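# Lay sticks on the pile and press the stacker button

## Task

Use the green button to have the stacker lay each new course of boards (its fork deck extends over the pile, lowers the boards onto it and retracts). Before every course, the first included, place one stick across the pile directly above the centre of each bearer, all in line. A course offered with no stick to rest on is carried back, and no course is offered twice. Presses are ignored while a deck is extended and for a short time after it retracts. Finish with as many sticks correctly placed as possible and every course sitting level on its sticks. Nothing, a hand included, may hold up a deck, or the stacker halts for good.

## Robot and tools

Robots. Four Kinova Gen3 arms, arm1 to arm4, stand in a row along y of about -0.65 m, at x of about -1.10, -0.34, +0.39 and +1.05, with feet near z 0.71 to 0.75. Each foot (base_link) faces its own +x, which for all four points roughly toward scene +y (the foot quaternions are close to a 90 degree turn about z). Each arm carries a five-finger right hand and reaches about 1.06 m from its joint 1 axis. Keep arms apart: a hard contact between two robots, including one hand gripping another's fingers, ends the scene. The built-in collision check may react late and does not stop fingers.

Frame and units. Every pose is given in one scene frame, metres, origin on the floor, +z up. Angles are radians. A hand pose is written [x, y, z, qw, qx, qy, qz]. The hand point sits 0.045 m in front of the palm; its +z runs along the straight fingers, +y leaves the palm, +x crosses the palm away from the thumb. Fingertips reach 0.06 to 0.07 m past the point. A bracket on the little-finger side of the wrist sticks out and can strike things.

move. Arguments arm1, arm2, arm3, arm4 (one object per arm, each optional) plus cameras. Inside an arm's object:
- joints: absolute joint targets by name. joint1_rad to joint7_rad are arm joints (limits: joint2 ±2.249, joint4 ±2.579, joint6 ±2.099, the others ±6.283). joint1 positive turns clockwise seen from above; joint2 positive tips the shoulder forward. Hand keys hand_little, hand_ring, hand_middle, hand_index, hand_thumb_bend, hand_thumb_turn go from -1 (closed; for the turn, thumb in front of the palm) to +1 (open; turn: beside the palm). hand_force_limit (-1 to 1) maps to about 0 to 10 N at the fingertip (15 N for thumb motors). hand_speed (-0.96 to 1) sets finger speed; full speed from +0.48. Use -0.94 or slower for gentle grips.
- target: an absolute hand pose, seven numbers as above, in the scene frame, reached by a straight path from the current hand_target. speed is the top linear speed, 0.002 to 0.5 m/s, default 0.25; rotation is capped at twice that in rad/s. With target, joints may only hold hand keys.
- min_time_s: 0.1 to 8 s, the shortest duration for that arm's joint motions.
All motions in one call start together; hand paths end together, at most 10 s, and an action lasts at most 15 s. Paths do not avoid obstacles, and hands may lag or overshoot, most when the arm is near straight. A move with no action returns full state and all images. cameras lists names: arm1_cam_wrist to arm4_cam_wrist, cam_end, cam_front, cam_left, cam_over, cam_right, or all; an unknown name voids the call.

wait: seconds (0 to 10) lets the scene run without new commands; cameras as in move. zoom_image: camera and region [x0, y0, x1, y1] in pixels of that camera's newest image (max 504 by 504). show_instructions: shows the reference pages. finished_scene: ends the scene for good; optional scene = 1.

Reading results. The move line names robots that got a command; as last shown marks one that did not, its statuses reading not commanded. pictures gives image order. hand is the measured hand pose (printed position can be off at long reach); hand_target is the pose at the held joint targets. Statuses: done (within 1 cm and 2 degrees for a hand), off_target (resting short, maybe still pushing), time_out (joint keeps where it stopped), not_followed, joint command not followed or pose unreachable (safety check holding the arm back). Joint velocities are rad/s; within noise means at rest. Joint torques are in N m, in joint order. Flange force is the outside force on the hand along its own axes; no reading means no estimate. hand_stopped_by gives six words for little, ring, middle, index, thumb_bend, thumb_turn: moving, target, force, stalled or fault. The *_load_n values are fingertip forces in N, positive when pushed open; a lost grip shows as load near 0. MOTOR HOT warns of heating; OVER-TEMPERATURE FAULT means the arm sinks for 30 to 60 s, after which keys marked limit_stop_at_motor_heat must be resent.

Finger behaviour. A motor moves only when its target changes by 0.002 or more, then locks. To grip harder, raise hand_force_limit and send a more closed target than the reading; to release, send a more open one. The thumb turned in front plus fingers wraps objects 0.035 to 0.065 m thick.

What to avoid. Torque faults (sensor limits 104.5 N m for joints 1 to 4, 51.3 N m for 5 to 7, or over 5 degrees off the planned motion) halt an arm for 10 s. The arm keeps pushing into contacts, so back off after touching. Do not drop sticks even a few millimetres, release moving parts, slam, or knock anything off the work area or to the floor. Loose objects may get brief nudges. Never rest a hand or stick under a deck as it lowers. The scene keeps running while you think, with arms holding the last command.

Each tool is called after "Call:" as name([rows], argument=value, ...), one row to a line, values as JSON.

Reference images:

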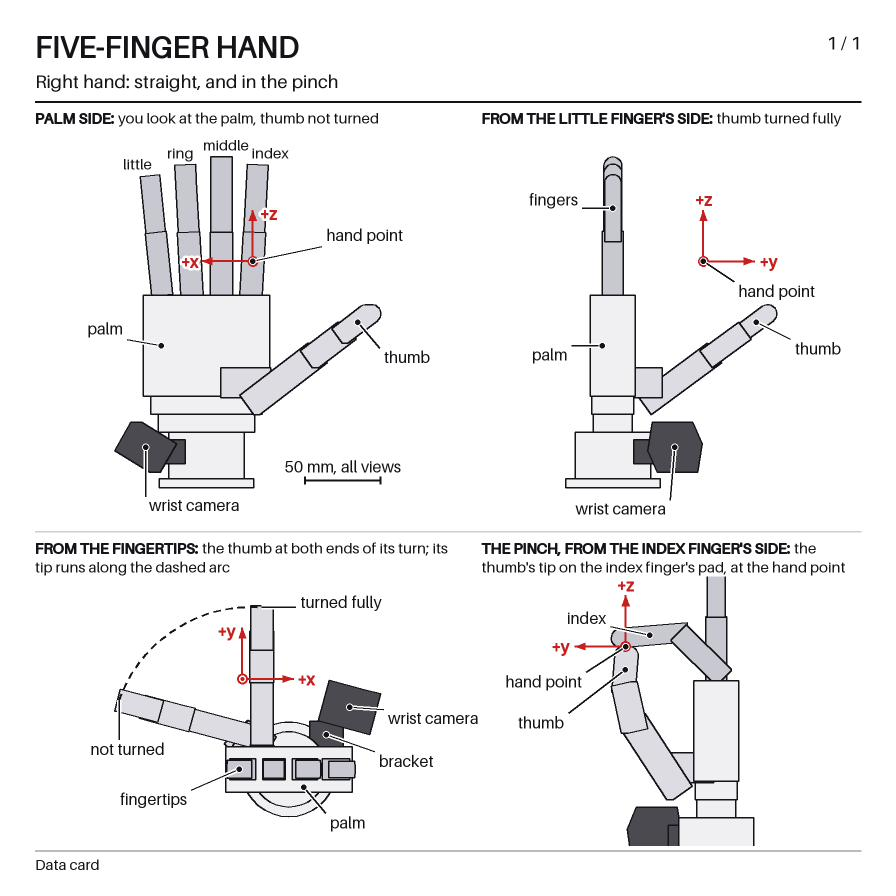

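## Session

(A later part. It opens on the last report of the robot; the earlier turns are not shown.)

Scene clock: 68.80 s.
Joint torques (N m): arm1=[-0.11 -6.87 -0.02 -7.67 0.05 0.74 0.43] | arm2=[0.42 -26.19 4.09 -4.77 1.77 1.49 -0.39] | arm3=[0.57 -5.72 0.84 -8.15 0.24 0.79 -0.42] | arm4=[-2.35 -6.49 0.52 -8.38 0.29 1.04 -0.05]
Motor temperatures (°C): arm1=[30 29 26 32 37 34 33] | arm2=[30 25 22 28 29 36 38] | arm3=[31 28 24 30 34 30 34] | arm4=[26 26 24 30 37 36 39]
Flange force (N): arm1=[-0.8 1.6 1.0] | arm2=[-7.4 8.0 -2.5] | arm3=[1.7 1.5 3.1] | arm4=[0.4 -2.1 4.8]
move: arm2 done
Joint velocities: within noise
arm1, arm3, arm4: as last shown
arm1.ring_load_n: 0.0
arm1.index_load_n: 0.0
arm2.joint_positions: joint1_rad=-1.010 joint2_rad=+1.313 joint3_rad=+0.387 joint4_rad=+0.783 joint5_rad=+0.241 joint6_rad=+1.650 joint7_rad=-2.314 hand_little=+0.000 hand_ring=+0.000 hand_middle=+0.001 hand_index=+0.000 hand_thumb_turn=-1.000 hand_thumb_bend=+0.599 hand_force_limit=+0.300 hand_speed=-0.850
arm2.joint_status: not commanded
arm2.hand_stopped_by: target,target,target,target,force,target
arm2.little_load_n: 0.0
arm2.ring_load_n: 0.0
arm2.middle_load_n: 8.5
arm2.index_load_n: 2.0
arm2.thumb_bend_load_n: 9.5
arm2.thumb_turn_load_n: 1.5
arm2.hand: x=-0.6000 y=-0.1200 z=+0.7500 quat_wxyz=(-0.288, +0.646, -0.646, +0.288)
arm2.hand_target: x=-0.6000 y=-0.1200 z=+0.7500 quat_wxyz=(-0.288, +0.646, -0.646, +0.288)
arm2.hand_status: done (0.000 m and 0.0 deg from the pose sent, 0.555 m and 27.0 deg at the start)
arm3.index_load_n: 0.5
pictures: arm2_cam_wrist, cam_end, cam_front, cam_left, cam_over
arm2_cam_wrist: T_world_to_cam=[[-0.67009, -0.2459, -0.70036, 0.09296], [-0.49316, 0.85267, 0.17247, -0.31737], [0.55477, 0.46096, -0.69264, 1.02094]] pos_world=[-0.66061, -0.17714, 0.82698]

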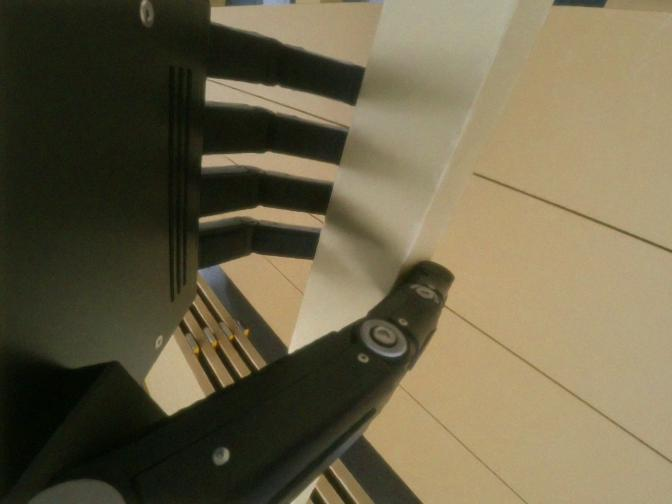

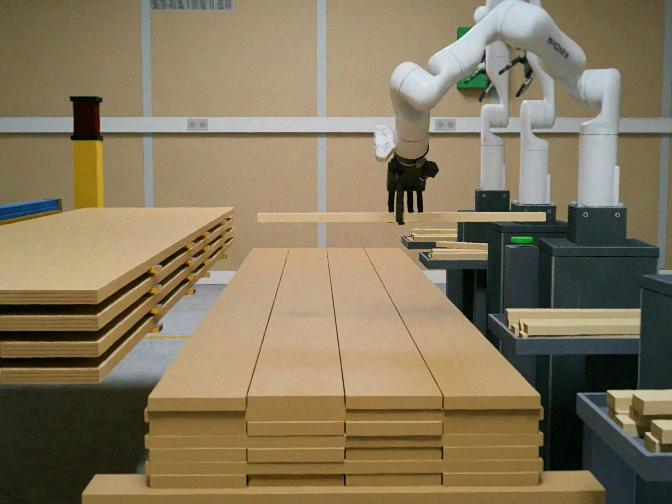

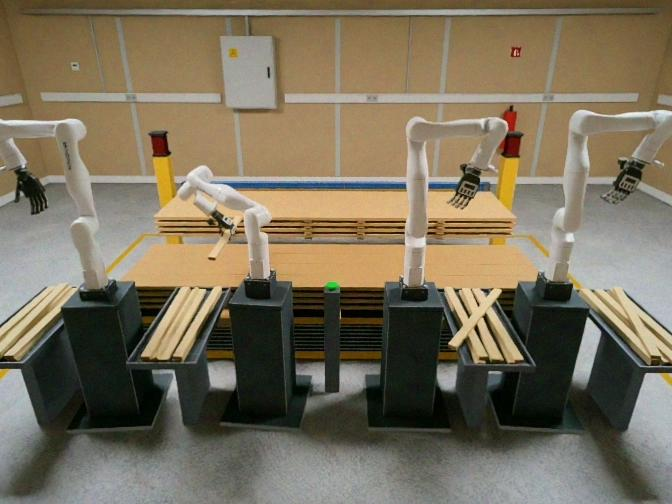

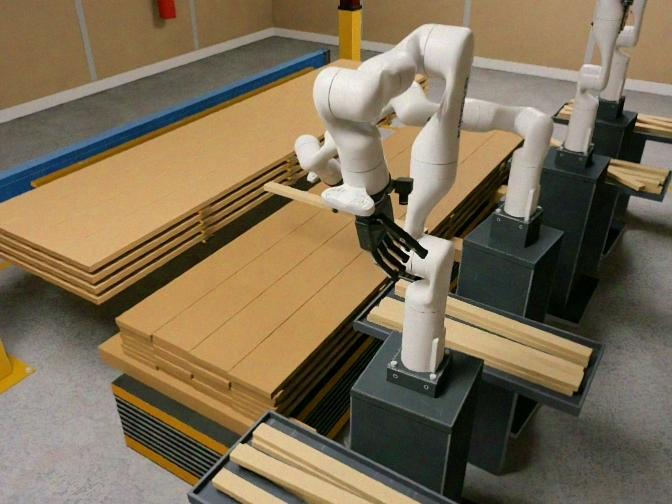

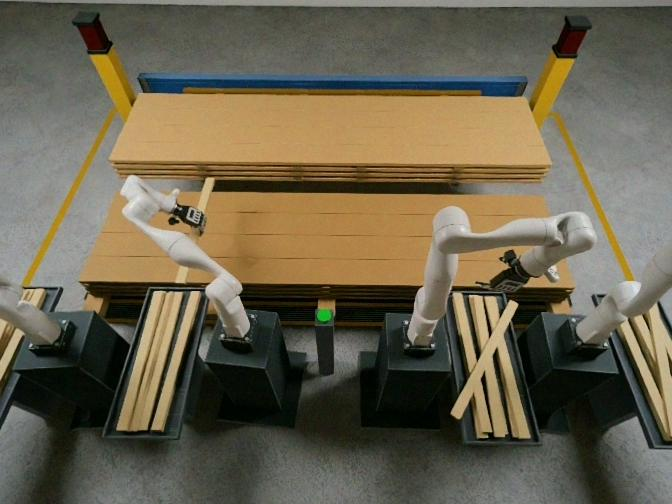

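Call:
zoom_image(camera="cam_over", region=[120, 160, 280, 300])

Call:
zoom_image(camera="cam_end", region=[230, 180, 570, 260])

Call:
zoom_image(camera="cam_front", region=[170, 180, 270, 270])

Scaled by 3.150 from the camera's image (finer frame: 960x720).

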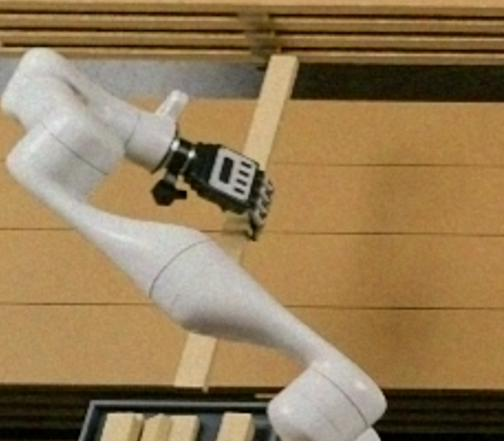

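Scaled by 1.482 from the camera's image (finer frame: 960x720).

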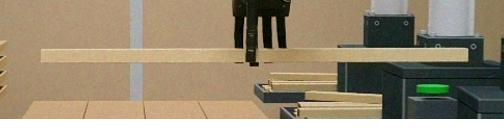

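Scaled by 5.040 from the camera's image (finer frame: 960x720).

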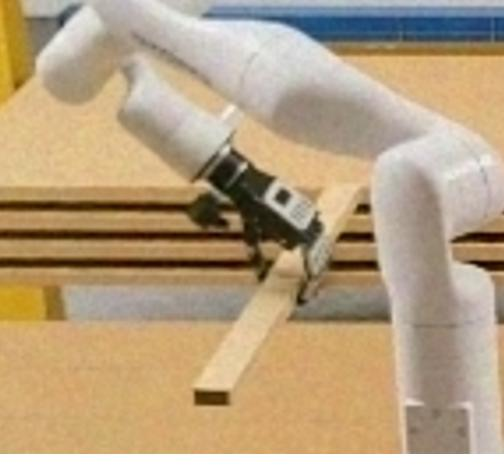

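Call:
move(arm2={"target":[0.0095,0.017,0.62,0.2938,-0.6599,0.6317,-0.2813],"speed":0.2}, cameras=["arm2_cam_wrist","cam_left","cam_front","cam_over","cam_end"])

Call:
zoom_image(camera="cam_over", region=[250, 170, 410, 340])

Call:
zoom_image(camera="cam_end", region=[230, 180, 570, 290])

Call:
zoom_image(camera="cam_front", region=[270, 200, 400, 310])

Scene clock: 74.83 s.
Joint torques (N m): arm1=[-0.13 -6.83 0.02 -7.67 0.07 0.77 0.41] | arm2=[0.34 -27.04 6.13 -4.51 1.49 0.58 -0.42] | arm3=[0.56 -5.75 0.81 -8.14 0.19 0.81 -0.45] | arm4=[-2.43 -6.5 0.48 -8.32 0.23 1 -0.04]
Motor temperatures (°C): arm1=[30 29 26 32 37 34 33] | arm2=[30 25 22 28 29 36 38] | arm3=[31 28 24 30 34 30 34] | arm4=[26 26 24 30 37 36 39]
Flange force (N): arm1=[-0.8 1.6 1.1] | arm2=[-8.2 3.1 5.3] | arm3=[1.6 1.3 3.2] | arm4=[0.3 -2.3 4.4]
move: arm2 done
Joint velocities: within noise
arm1, arm3, arm4: as last shown
arm1.middle_load_n: 0.5
arm2.joint_positions: joint1_rad=-0.101 joint2_rad=+1.484 joint3_rad=+0.515 joint4_rad=+0.921 joint5_rad=+0.495 joint6_rad=+0.740 joint7_rad=-1.864 hand_little=+0.000 hand_ring=+0.000 hand_middle=+0.001 hand_index=+0.000 hand_thumb_turn=-1.000 hand_thumb_bend=+0.599 hand_force_limit=+0.300 hand_speed=-0.850
arm2.joint_status: not commanded
arm2.hand_stopped_by: target,target,target,target,force,target
arm2.little_load_n: 0.0
arm2.ring_load_n: 0.0
arm2.middle_load_n: 8.5
arm2.index_load_n: 1.5
arm2.thumb_bend_load_n: 9.5
arm2.thumb_turn_load_n: 1.0
arm2.hand: x=+0.0095 y=+0.0170 z=+0.6200 quat_wxyz=(-0.294, +0.660, -0.632, +0.281)
arm2.hand_target: x=+0.0095 y=+0.0170 z=+0.6200 quat_wxyz=(-0.294, +0.660, -0.632, +0.281)
arm2.hand_status: done (0.000 m and 0.0 deg from the pose sent, 0.638 m and 2.5 deg at the start)
arm3.index_load_n: 0.0
pictures: arm2_cam_wrist, cam_end, cam_front, cam_left, cam_over
arm2_cam_wrist: T_world_to_cam=[[-0.65871, -0.27502, -0.70033, 0.44445], [-0.52993, 0.83034, 0.17236, -0.11036], [0.5341, 0.48466, -0.6927, 0.52938]] pos_world=[-0.04847, -0.0427, 0.69698]

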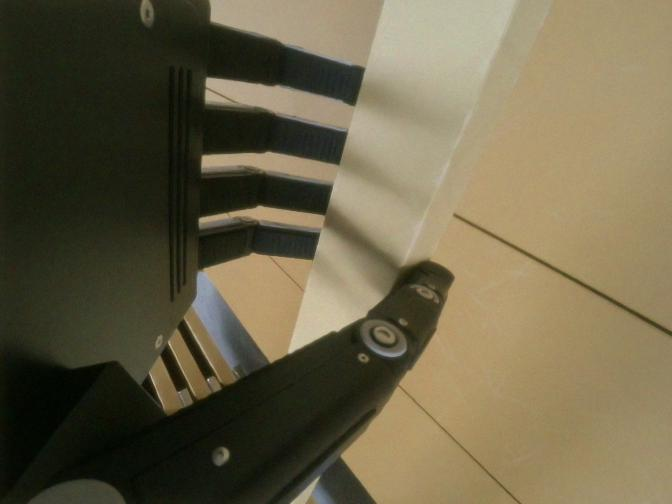

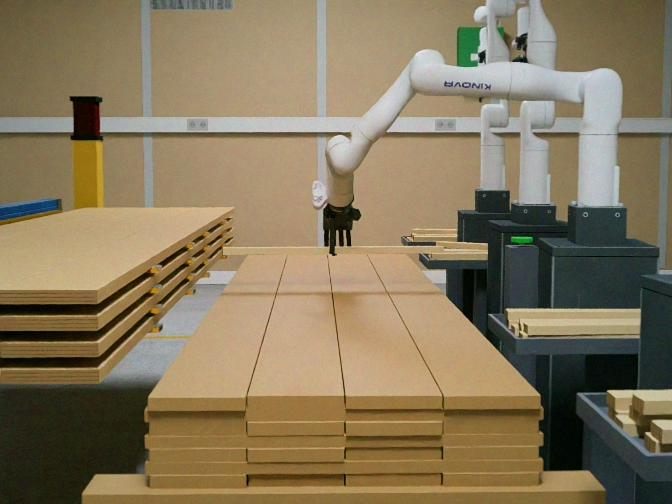

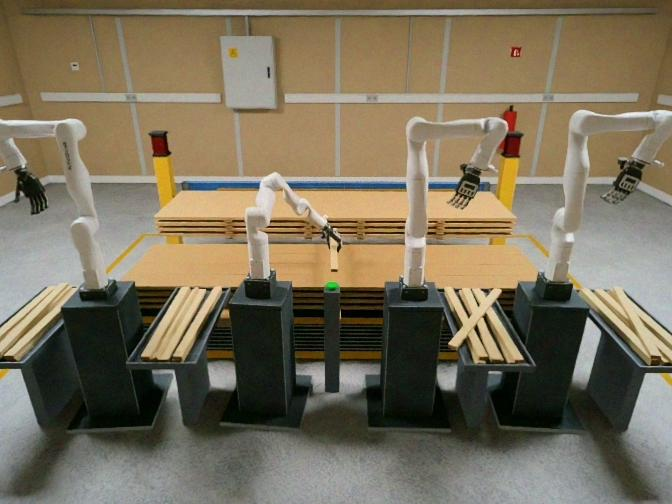

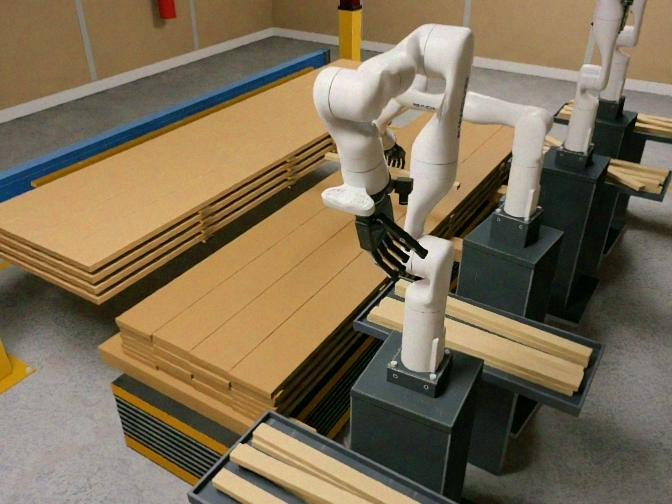

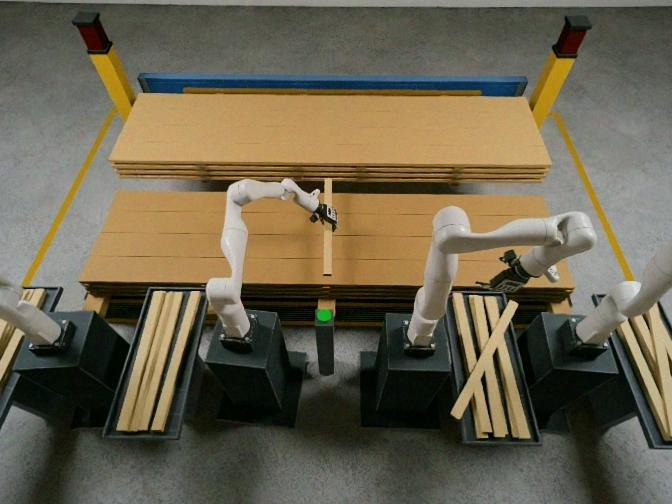

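Scaled by 2.965 from the camera's image (finer frame: 960x720).

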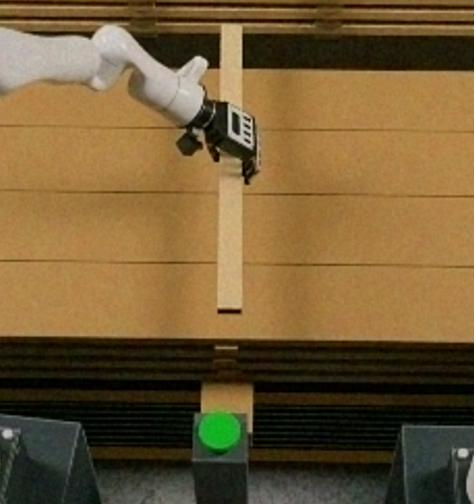

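Scaled by 1.482 from the camera's image (finer frame: 960x720).

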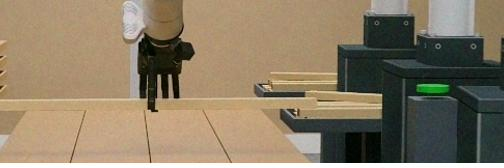

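Scaled by 3.877 from the camera's image (finer frame: 960x720).

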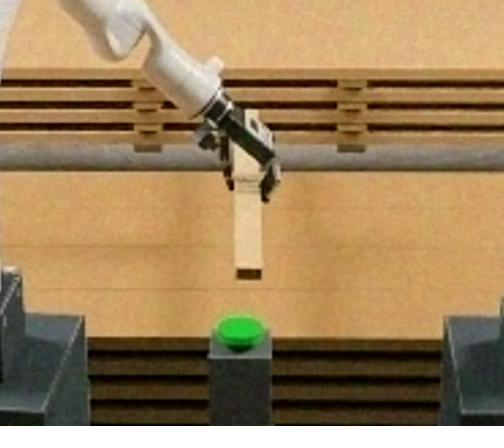

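Call:
zoom_image(camera="cam_over", region=[70, 180, 150, 300])

Call:
zoom_image(camera="cam_over", region=[510, 180, 590, 300])

Scaled by 4.200 from the camera's image (finer frame: 960x720).

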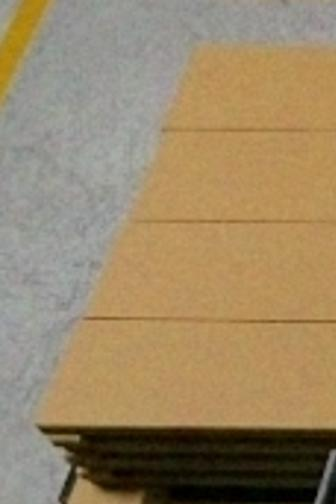

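Scaled by 4.200 from the camera's image (finer frame: 960x720).

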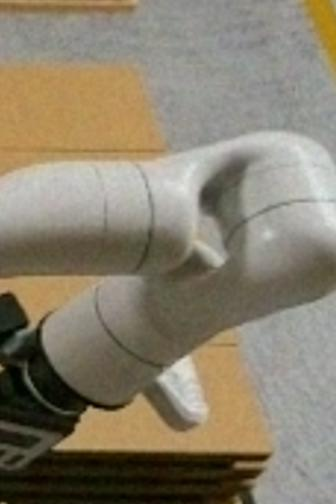

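Call:
zoom_image(camera="cam_end", region=[200, 230, 460, 330])

Call:
zoom_image(camera="cam_end", region=[140, 360, 560, 430])

Scaled by 1.938 from the camera's image (finer frame: 960x720).

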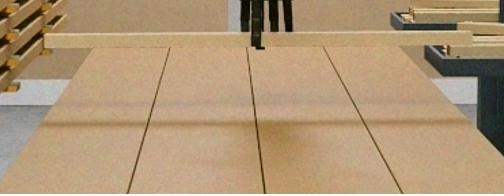

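Scaled by 1.200 from the camera's image (finer frame: 960x720).

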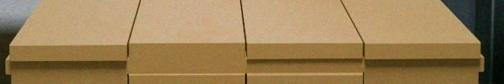

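Call:
move(arm2={"target":[0.0075,0.017,0.53,0.2904,-0.6521,0.6397,-0.2848],"speed":0.12})

Call:
move(arm2={"target":[0.0075,0.017,0.521,0.2904,-0.6521,0.6397,-0.2848],"speed":0.03}, cameras=["arm2_cam_wrist","cam_over","cam_end","cam_front"])

Call:
zoom_image(camera="cam_end", region=[200, 230, 460, 330])

Call:
zoom_image(camera="cam_over", region=[250, 170, 410, 340])

Scene clock: 79.83 s.
Joint torques (N m): arm1=[-0.19 -6.8 -0.05 -7.65 0.05 0.75 0.42] | arm2=[-0.34 -23.46 3.04 -4.33 0.71 -0.77 -0.49] | arm3=[0.49 -5.73 0.86 -8.11 0.23 0.79 -0.46] | arm4=[-2.39 -6.41 0.43 -8.35 0.25 1 -0.02]
Motor temperatures (°C): arm1=[30 29 26 32 37 34 33] | arm2=[30 25 22 28 29 36 38] | arm3=[31 28 24 30 34 30 34] | arm4=[26 26 24 30 37 36 39]
Flange force (N): arm1=[-0.7 1.4 0.9] | arm2=[-7.1 -1.3 0.7] | arm3=[1.6 1.3 3.0] | arm4=[0.6 -2.3 4.6]
move: arm2 done
Joint velocities: within noise
arm1, arm3, arm4: as last shown
arm1.middle_load_n: 0.0
arm2.joint_positions: joint1_rad=-0.067 joint2_rad=+1.690 joint3_rad=+0.511 joint4_rad=+0.700 joint5_rad=+0.474 joint6_rad=+0.803 joint7_rad=-1.925 hand_little=+0.000 hand_ring=+0.000 hand_middle=+0.001 hand_index=+0.000 hand_thumb_turn=-1.000 hand_thumb_bend=+0.599 hand_force_limit=+0.300 hand_speed=-0.850
arm2.joint_status: not commanded
arm2.hand_stopped_by: target,target,target,target,force,target
arm2.little_load_n: 0.0
arm2.ring_load_n: 0.0
arm2.middle_load_n: 6.0
arm2.index_load_n: 1.0
arm2.thumb_bend_load_n: 11.0
arm2.thumb_turn_load_n: 2.0
arm2.hand: x=+0.0075 y=+0.0170 z=+0.5300 quat_wxyz=(-0.290, +0.652, -0.640, +0.285)
arm2.hand_target: x=+0.0075 y=+0.0170 z=+0.5300 quat_wxyz=(-0.290, +0.652, -0.640, +0.285)
arm2.hand_status: done (0.000 m and 0.0 deg from the pose sent, 0.090 m and 1.4 deg at the start)
pictures: none

Scene clock: 80.80 s.
Joint torques (N m): arm1=[-0.14 -6.78 0.03 -7.7 0.07 0.72 0.44] | arm2=[-16.81 20.28 -29.56 -4.27 -11.7 -16.01 -1.53] | arm3=[0.53 -5.72 0.82 -8.12 0.22 0.79 -0.45] | arm4=[-2.44 -6.46 0.49 -8.39 0.29 0.94 -0.01]
Motor temperatures (°C): arm1=[30 29 26 32 37 34 33] | arm2=[30 25 22 28 29 36 38] | arm3=[31 28 24 30 34 30 34] | arm4=[26 26 24 30 37 36 39]
Flange force (N): arm1=[-0.6 1.7 1.1] | arm2=[21.2 -73.3 -49.7] | arm3=[1.7 1.3 3.0] | arm4=[0.6 -2.2 4.5]
move: arm2 done
Joint velocities: within noise
arm1, arm3, arm4: as last shown
arm2.joint_positions: joint1_rad=-0.062 joint2_rad=+1.712 joint3_rad=+0.511 joint4_rad=+0.673 joint5_rad=+0.473 joint6_rad=+0.811 joint7_rad=-1.928 hand_little=+0.000 hand_ring=+0.000 hand_middle=+0.000 hand_index=+0.000 hand_thumb_turn=-1.000 hand_thumb_bend=+0.603 hand_force_limit=+0.300 hand_speed=-0.850
arm2.joint_status: not commanded
arm2.hand_stopped_by: target,target,target,target,force,target
arm2.little_load_n: 0.0
arm2.ring_load_n: 0.0
arm2.middle_load_n: 0.0
arm2.index_load_n: 0.0
arm2.thumb_bend_load_n: 32.0
arm2.thumb_turn_load_n: 7.0
arm2.hand: x=+0.0076 y=+0.0170 z=+0.5211 quat_wxyz=(-0.290, +0.652, -0.640, +0.285)
arm2.hand_target: x=+0.0075 y=+0.0170 z=+0.5210 quat_wxyz=(-0.290, +0.652, -0.640, +0.285)
arm2.hand_status: done (0.000 m and 0.0 deg from the pose sent, 0.009 m and 0.0 deg at the start)
arm4.thumb_turn_load_n: 0.5
pictures: arm2_cam_wrist, cam_end, cam_front, cam_over
arm2_cam_wrist: T_world_to_cam=[[-0.66523, -0.25855, -0.70044, 0.37371], [-0.50937, 0.84307, 0.17256, -0.09484], [0.5459, 0.47158, -0.69253, 0.46186]] pos_world=[-0.05183, -0.04122, 0.59798]

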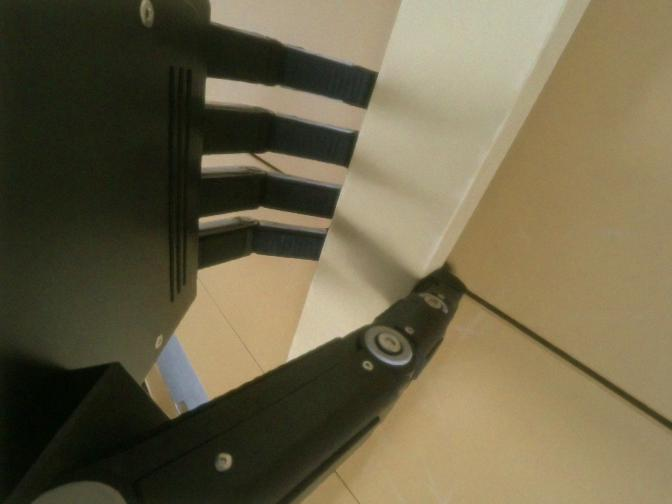

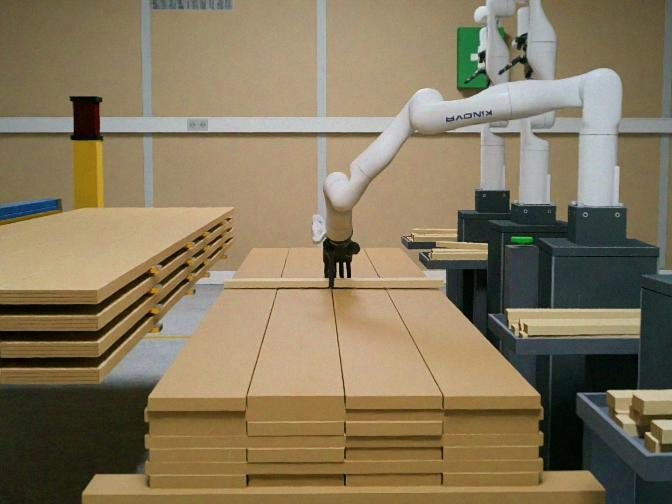

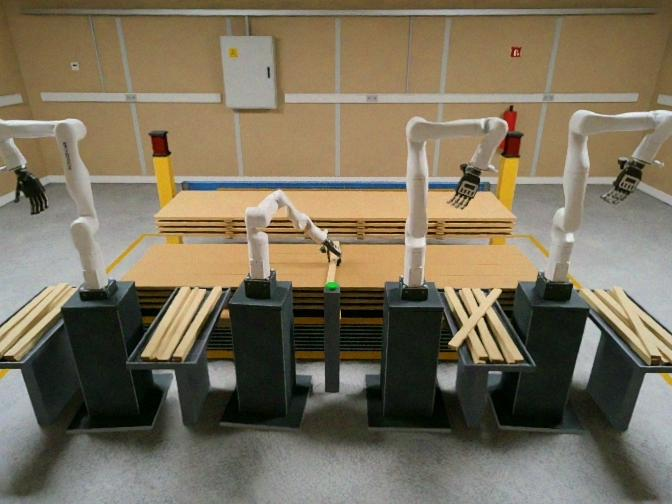

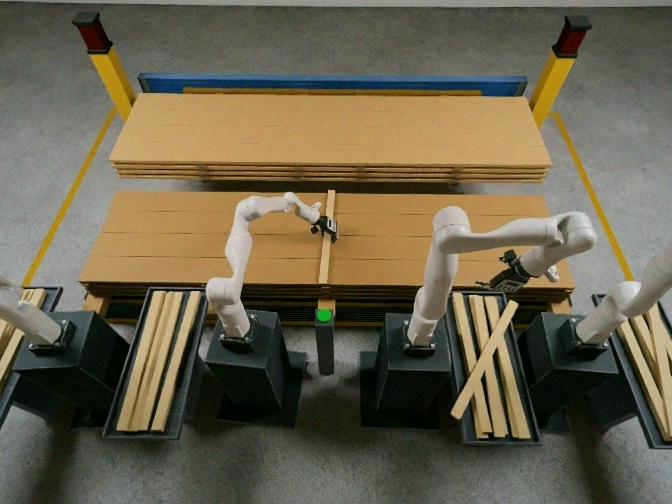

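Scaled by 1.938 from the camera's image (finer frame: 960x720).

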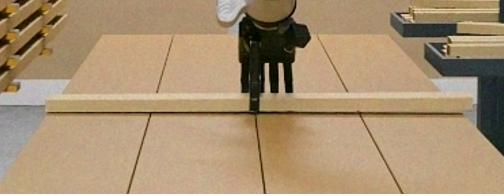

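Scaled by 2.965 from the camera's image (finer frame: 960x720).

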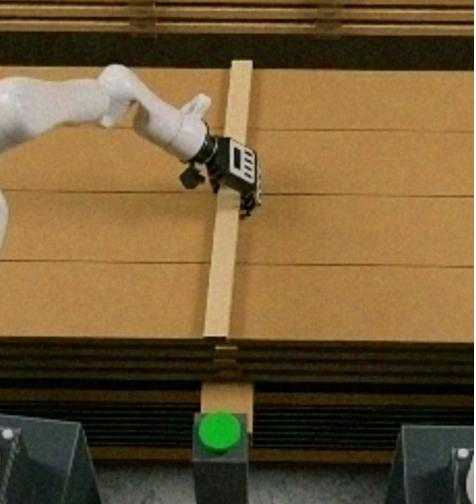

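Call:
move(arm2={"target":[0.0075,0.017,0.532,0.2904,-0.6521,0.6397,-0.2848],"speed":0.05}, cameras=["arm2_cam_wrist","cam_over","cam_end"])

Call:
zoom_image(camera="cam_end", region=[200, 230, 460, 330])

Call:
zoom_image(camera="cam_over", region=[250, 170, 410, 340])

Scene clock: 82.07 s.
Joint torques (N m): arm1=[-0.14 -6.8 0.02 -7.7 0.08 0.73 0.41] | arm2=[0.34 -27.34 5.41 -4.24 1.57 0.7 -0.39] | arm3=[0.56 -5.71 0.87 -8.14 0.26 0.77 -0.4] | arm4=[-2.36 -6.4 0.41 -8.34 0.29 0.98 -0.02]
Motor temperatures (°C): arm1=[30 29 26 32 37 34 33] | arm2=[30 26 22 28 29 36 38] | arm3=[31 28 24 30 34 30 34] | arm4=[26 26 24 30 37 36 39]
Flange force (N): arm1=[-0.6 1.6 1.1] | arm2=[-10.2 4.4 6.8] | arm3=[1.7 1.7 3.1] | arm4=[0.6 -2.2 4.5]
move: arm2 done
Joint velocities: within noise
arm1, arm3, arm4: as last shown
arm1.thumb_bend_load_n: -0.5
arm1.thumb_turn_load_n: 0.5
arm2.joint_positions: joint1_rad=-0.068 joint2_rad=+1.685 joint3_rad=+0.511 joint4_rad=+0.706 joint5_rad=+0.474 joint6_rad=+0.802 joint7_rad=-1.924 hand_little=+0.000 hand_ring=+0.000 hand_middle=+0.001 hand_index=+0.000 hand_thumb_turn=-1.000 hand_thumb_bend=+0.600 hand_force_limit=+0.300 hand_speed=-0.850
arm2.joint_status: not commanded
arm2.hand_stopped_by: target,target,target,target,force,target
arm2.little_load_n: 0.0
arm2.ring_load_n: 0.0
arm2.middle_load_n: 8.0
arm2.index_load_n: 2.0
arm2.thumb_bend_load_n: 9.0
arm2.thumb_turn_load_n: 2.0
arm2.hand: x=+0.0074 y=+0.0170 z=+0.5320 quat_wxyz=(-0.290, +0.652, -0.640, +0.285)
arm2.hand_target: x=+0.0075 y=+0.0170 z=+0.5320 quat_wxyz=(-0.290, +0.652, -0.640, +0.285)
arm2.hand_status: done (0.000 m and 0.0 deg from the pose sent, 0.011 m and 0.0 deg at the start)
arm4.thumb_turn_load_n: 0.0
pictures: arm2_cam_wrist, cam_end, cam_over
arm2_cam_wrist: T_world_to_cam=[[-0.66514, -0.25886, -0.70042, 0.38126], [-0.50963, 0.84293, 0.17244, -0.09678], [0.54577, 0.47165, -0.69259, 0.46962]] pos_world=[-0.05203, -0.04122, 0.60898]

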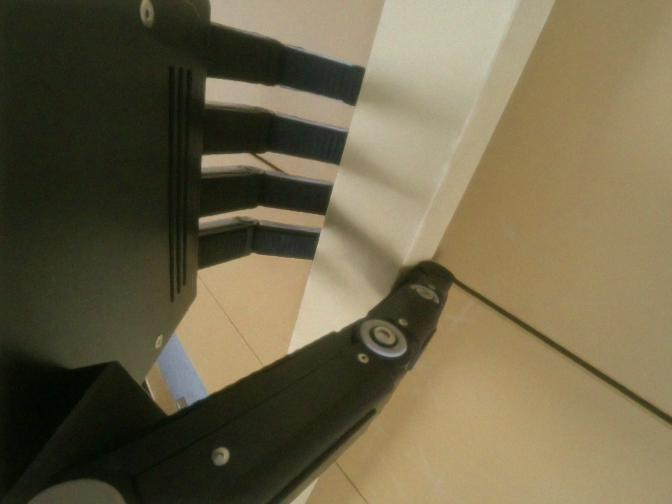

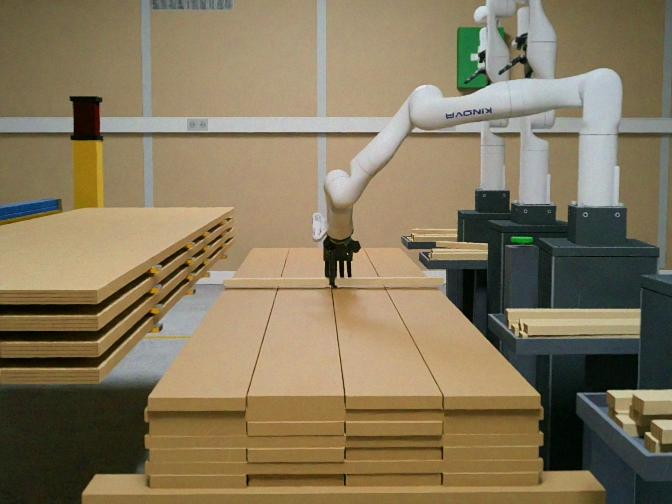

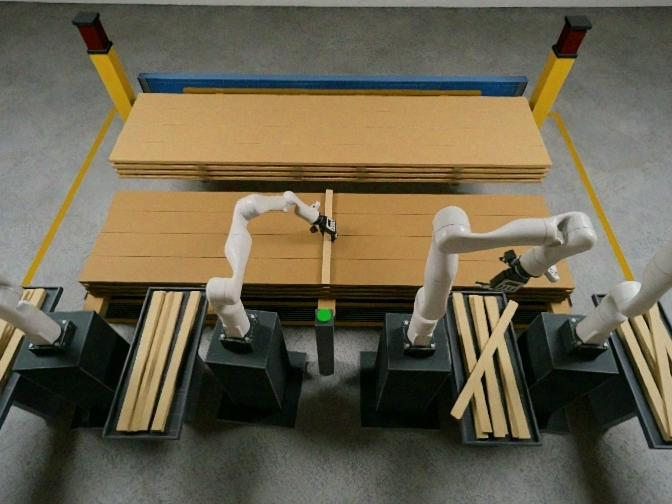

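Scaled by 1.938 from the camera's image (finer frame: 960x720).

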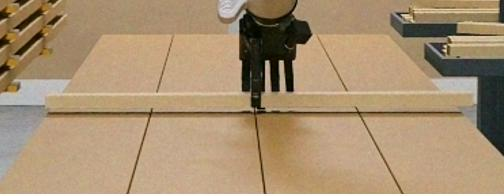

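Scaled by 2.965 from the camera's image (finer frame: 960x720).

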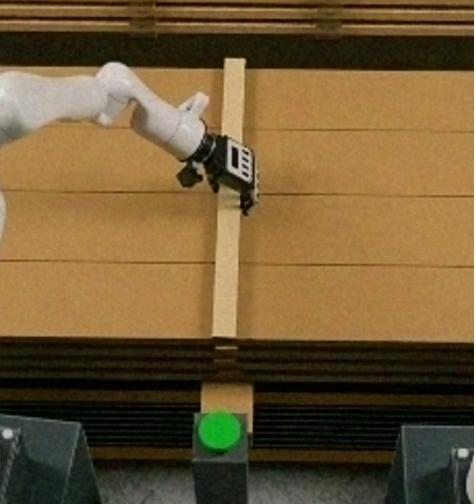

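Call:
move(arm2={"target":[0.0070,0.027,0.534,0.2904,-0.6521,0.6397,-0.2848],"speed":0.05})

Call:
move(arm2={"target":[0.0070,0.027,0.5305,0.2904,-0.6521,0.6397,-0.2848],"speed":0.02})

Call:
move(arm2={"joints":{"hand_speed":-0.8,"hand_thumb_bend":0.95}})

Call:
move(arm2={"joints":{"hand_speed":-0.5,"hand_little":0.4,"hand_ring":0.4,"hand_middle":0.4,"hand_index":0.4}}, cameras=["arm2_cam_wrist","cam_over","cam_end"])

Call:
zoom_image(camera="cam_over", region=[250, 170, 410, 340])

Scene clock: 83.73 s.
Joint torques (N m): arm1=[-0.15 -6.87 0 -7.66 0.07 0.71 0.44] | arm2=[0.31 -27.67 5.15 -4.44 1.66 0.68 -0.37] | arm3=[0.56 -5.74 0.88 -8.14 0.2 0.77 -0.46] | arm4=[-2.41 -6.38 0.47 -8.3 0.17 0.99 -0.03]
Motor temperatures (°C): arm1=[30 29 26 32 37 34 33] | arm2=[30 26 22 28 29 36 38] | arm3=[31 28 24 30 34 30 34] | arm4=[26 26 24 30 37 36 39]
Flange force (N): arm1=[-0.8 1.6 0.8] | arm2=[-12.5 4.6 7.7] | arm3=[1.6 1.4 3.0] | arm4=[0.6 -2.4 4.4]
move: arm2 done
Joint velocities: within noise
arm1, arm3, arm4: as last shown
arm1.thumb_bend_load_n: 0.0
arm1.thumb_turn_load_n: 0.0
arm2.joint_positions: joint1_rad=-0.054 joint2_rad=+1.702 joint3_rad=+0.502 joint4_rad=+0.634 joint5_rad=+0.467 joint6_rad=+0.849 joint7_rad=-1.897 hand_little=+0.000 hand_ring=+0.000 hand_middle=+0.001 hand_index=+0.000 hand_thumb_turn=-1.000 hand_thumb_bend=+0.600 hand_force_limit=+0.300 hand_speed=-0.850
arm2.joint_status: not commanded
arm2.hand_stopped_by: target,target,target,target,force,target
arm2.little_load_n: 0.0
arm2.ring_load_n: 0.0
arm2.middle_load_n: 8.5
arm2.index_load_n: 2.0
arm2.thumb_bend_load_n: 9.0
arm2.thumb_turn_load_n: 1.5
arm2.hand: x=+0.0070 y=+0.0270 z=+0.5340 quat_wxyz=(-0.290, +0.652, -0.640, +0.285)
arm2.hand_target: x=+0.0070 y=+0.0270 z=+0.5340 quat_wxyz=(-0.290, +0.652, -0.640, +0.285)
arm2.hand_status: done (0.000 m and 0.0 deg from the pose sent, 0.010 m and 0.0 deg at the start)
arm3.little_load_n: -0.5
arm4.thumb_bend_load_n: -0.5
pictures: none

Scene clock: 84.70 s.
Joint torques (N m): arm1=[-0.11 -6.82 0.03 -7.63 0.07 0.72 0.41] | arm2=[-0.36 -24.68 3.27 -4.43 0.91 -0.27 -0.44] | arm3=[0.48 -5.69 0.87 -8.16 0.21 0.8 -0.42] | arm4=[-2.47 -6.49 0.52 -8.33 0.25 0.99 0.04]
Motor temperatures (°C): arm1=[30 29 26 32 37 34 33] | arm2=[30 26 22 28 29 36 38] | arm3=[31 28 24 30 34 30 34] | arm4=[26 26 24 30 37 36 39]
Flange force (N): arm1=[-0.7 1.7 0.8] | arm2=[-9.5 0.2 3.4] | arm3=[1.7 1.5 3.2] | arm4=[0.4 -2.0 4.5]
move: arm2 done
Joint velocities: within noise
arm1, arm3, arm4: as last shown
arm1.thumb_turn_load_n: 0.5
arm2.joint_positions: joint1_rad=-0.052 joint2_rad=+1.711 joint3_rad=+0.502 joint4_rad=+0.622 joint5_rad=+0.467 joint6_rad=+0.852 joint7_rad=-1.898 hand_little=+0.000 hand_ring=+0.000 hand_middle=+0.001 hand_index=+0.000 hand_thumb_turn=-1.000 hand_thumb_bend=+0.600 hand_force_limit=+0.300 hand_speed=-0.850
arm2.joint_status: not commanded
arm2.hand_stopped_by: target,target,target,target,force,target
arm2.little_load_n: 0.0
arm2.ring_load_n: 0.0
arm2.middle_load_n: 7.0
arm2.index_load_n: 1.0
arm2.thumb_bend_load_n: 10.0
arm2.thumb_turn_load_n: 1.5
arm2.hand: x=+0.0070 y=+0.0270 z=+0.5305 quat_wxyz=(-0.290, +0.652, -0.640, +0.285)
arm2.hand_target: x=+0.0070 y=+0.0270 z=+0.5305 quat_wxyz=(-0.290, +0.652, -0.640, +0.285)
arm2.hand_status: done (0.000 m and 0.0 deg from the pose sent, 0.003 m and 0.0 deg at the start)
arm3.little_load_n: 0.0
arm3.index_load_n: 0.5
arm4.thumb_bend_load_n: 0.0
pictures: none

Scene clock: 86.43 s.
Joint torques (N m): arm1=[-0.15 -6.8 0 -7.65 0.05 0.72 0.41] | arm2=[0.32 -26.1 4.42 -4.13 1.37 0.52 -0.36] | arm3=[0.48 -5.76 0.79 -8.14 0.22 0.78 -0.46] | arm4=[-2.41 -6.43 0.5 -8.38 0.28 0.94 -0.02]
Motor temperatures (°C): arm1=[30 29 26 32 37 34 33] | arm2=[30 26 22 28 29 36 38] | arm3=[31 28 24 30 34 30 34] | arm4=[26 26 24 30 37 36 39]
Flange force (N): arm1=[-0.7 1.5 0.9] | arm2=[-11.5 2.8 5.7] | arm3=[1.6 1.2 3.0] | arm4=[0.6 -2.1 4.5]
move: arm2 done
Joint velocities: within noise
arm1.joint_positions: joint1_rad=-1.499 joint2_rad=-0.050 joint3_rad=+0.000 joint4_rad=+1.600 joint5_rad=+0.000 joint6_rad=+1.940 joint7_rad=-1.570 hand_little=+0.400 hand_ring=+0.400 hand_middle=+0.400 hand_index=+0.400 hand_thumb_turn=-1.000 hand_thumb_bend=+1.000 hand_force_limit=+0.000 hand_speed=+0.300
arm1.joint_status: not commanded
arm1.hand_stopped_by: target,target,target,target,target,target
arm1.little_load_n: 0.0
arm1.ring_load_n: 0.0
arm1.middle_load_n: 0.0
arm1.index_load_n: 0.0
arm1.thumb_bend_load_n: -0.5
arm1.thumb_turn_load_n: 0.0
arm1.hand: x=-1.3132 y=-0.7015 z=+1.1059 quat_wxyz=(+0.005, +0.985, +0.002, +0.172)
arm1.hand_target: x=-1.3132 y=-0.7015 z=+1.1059 quat_wxyz=(+0.005, +0.985, +0.002, +0.172)
arm1.hand_status: not commanded
arm2.joint_positions: joint1_rad=-0.052 joint2_rad=+1.711 joint3_rad=+0.502 joint4_rad=+0.622 joint5_rad=+0.467 joint6_rad=+0.852 joint7_rad=-1.898 hand_little=+0.000 hand_ring=+0.000 hand_middle=+0.000 hand_index=+0.000 hand_thumb_turn=-1.000 hand_thumb_bend=+0.950 hand_force_limit=+0.300 hand_speed=-0.800
arm2.joint_status: all done
arm2.hand_stopped_by: target,target,target,target,target,target
arm2.little_load_n: 0.0
arm2.ring_load_n: 0.0
arm2.middle_load_n: 0.0
arm2.index_load_n: 0.5
arm2.thumb_bend_load_n: 0.0
arm2.thumb_turn_load_n: 0.0
arm2.hand: x=+0.0070 y=+0.0270 z=+0.5305 quat_wxyz=(-0.290, +0.652, -0.640, +0.285)
arm2.hand_target: x=+0.0070 y=+0.0270 z=+0.5305 quat_wxyz=(-0.290, +0.652, -0.640, +0.285)
arm2.hand_status: not commanded
arm3.joint_positions: joint1_rad=+1.564 joint2_rad=-0.050 joint3_rad=+0.000 joint4_rad=+1.600 joint5_rad=+0.000 joint6_rad=+1.940 joint7_rad=-1.570 hand_little=+0.400 hand_ring=+0.400 hand_middle=+0.400 hand_index=+0.400 hand_thumb_turn=-1.000 hand_thumb_bend=+1.000 hand_force_limit=+0.000 hand_speed=+0.300
arm3.joint_status: not commanded
arm3.hand_stopped_by: target,target,target,target,target,target
arm3.little_load_n: 0.0
arm3.ring_load_n: 0.0
arm3.middle_load_n: 0.0
arm3.index_load_n: 0.0
arm3.thumb_bend_load_n: 0.0
arm3.thumb_turn_load_n: 0.0
arm3.hand: x=+0.5933 y=-0.6257 z=+1.1246 quat_wxyz=(+0.166, +0.000, -0.986, -0.002)
arm3.hand_target: x=+0.5933 y=-0.6257 z=+1.1246 quat_wxyz=(+0.166, +0.000, -0.986, -0.002)
arm3.hand_status: not commanded
arm4.joint_positions: joint1_rad=+1.506 joint2_rad=-0.050 joint3_rad=+0.000 joint4_rad=+1.600 joint5_rad=+0.000 joint6_rad=+1.940 joint7_rad=-1.570 hand_little=+0.400 hand_ring=+0.400 hand_middle=+0.400 hand_index=+0.400 hand_thumb_turn=-1.000 hand_thumb_bend=+1.000 hand_force_limit=+0.000 hand_speed=+0.300
arm4.joint_status: not commanded
arm4.hand_stopped_by: target,target,target,target,target,target
arm4.little_load_n: 0.0
arm4.ring_load_n: 0.0
arm4.middle_load_n: 0.0
arm4.index_load_n: 0.0
arm4.thumb_bend_load_n: 0.0
arm4.thumb_turn_load_n: 0.0
arm4.hand: x=+1.2579 y=-0.6150 z=+1.1461 quat_wxyz=(+0.171, +0.000, -0.985, +0.000)
arm4.hand_target: x=+1.2579 y=-0.6150 z=+1.1461 quat_wxyz=(+0.171, +0.000, -0.985, +0.000)
arm4.hand_status: not commanded
pictures: none

Scene clock: 87.27 s.
Joint torques (N m): arm1=[-0.17 -6.84 0.01 -7.62 0.06 0.76 0.4] | arm2=[4.67 -14.23 1.92 0.09 0.15 0.19 -0.25] | arm3=[0.56 -5.72 0.83 -8.09 0.24 0.79 -0.43] | arm4=[-2.46 -6.48 0.48 -8.39 0.26 0.98 -0.01]
Motor temperatures (°C): arm1=[30 29 26 32 37 34 33] | arm2=[30 26 22 28 29 36 38] | arm3=[31 28 24 30 34 30 34] | arm4=[26 26 24 30 37 36 39]
Flange force (N): arm1=[-0.9 1.5 0.8] | arm2=[-9.1 -6.5 -12.2] | arm3=[1.6 1.5 2.9] | arm4=[0.5 -2.2 4.7]
move: arm2 off_target
Joint velocities: within noise
arm1, arm3, arm4: as last shown
arm1.thumb_bend_load_n: 0.0
arm2.joint_positions: joint1_rad=-0.052 joint2_rad=+1.711 joint3_rad=+0.502 joint4_rad=+0.622 joint5_rad=+0.467 joint6_rad=+0.852 joint7_rad=-1.898 hand_little=+0.400 hand_ring=+0.400 hand_middle=+0.170 hand_index=+0.400 hand_thumb_turn=-1.000 hand_thumb_bend=+0.950 hand_force_limit=+0.300 hand_speed=-0.500
arm2.joint_status: hand_middle off_target (ended at +0.170, target +0.400); the others done
arm2.hand_stopped_by: target,target,stalled,target,target,target
arm2.little_load_n: 0.0
arm2.ring_load_n: 0.0
arm2.middle_load_n: -16.5
arm2.index_load_n: 0.0
arm2.thumb_bend_load_n: 0.0
arm2.thumb_turn_load_n: 0.0
arm2.hand: x=+0.0070 y=+0.0270 z=+0.5305 quat_wxyz=(-0.290, +0.652, -0.640, +0.285)
arm2.hand_target: x=+0.0070 y=+0.0270 z=+0.5305 quat_wxyz=(-0.290, +0.652, -0.640, +0.285)
arm2.hand_status: not commanded
arm3.thumb_turn_load_n: -0.5
pictures: arm2_cam_wrist, cam_end, cam_over
arm2_cam_wrist: T_world_to_cam=[[-0.66527, -0.25867, -0.70036, 0.3825], [-0.50943, 0.84303, 0.17254, -0.10521], [0.5458, 0.47157, -0.69262, 0.4641]] pos_world=[-0.05243, -0.03122, 0.60748]

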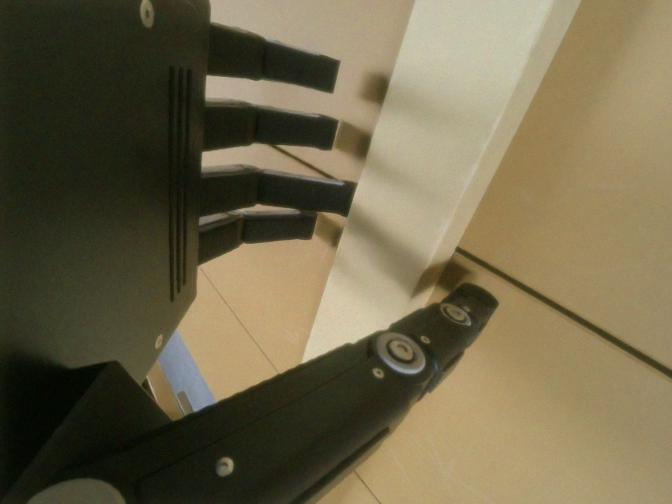

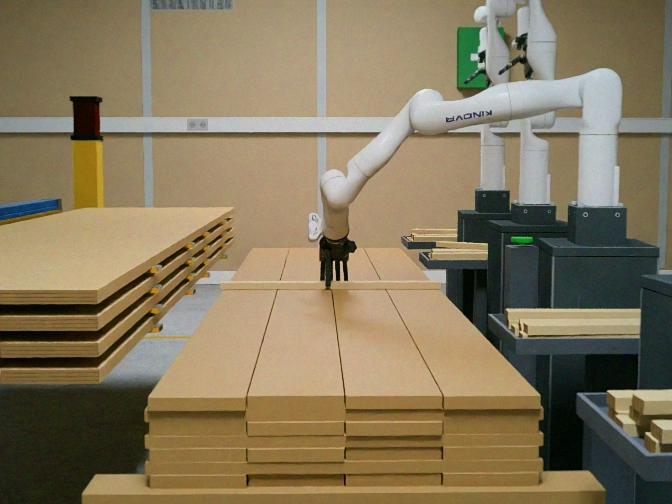

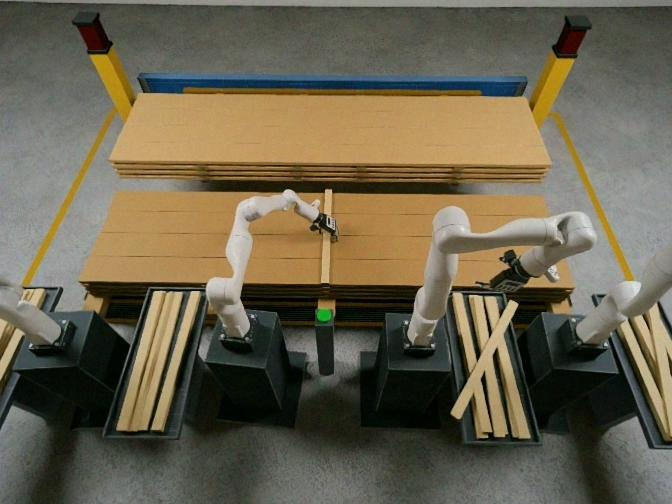

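Scaled by 2.965 from the camera's image (finer frame: 960x720).

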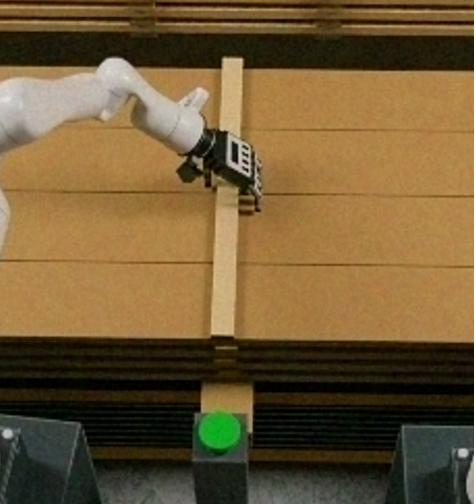

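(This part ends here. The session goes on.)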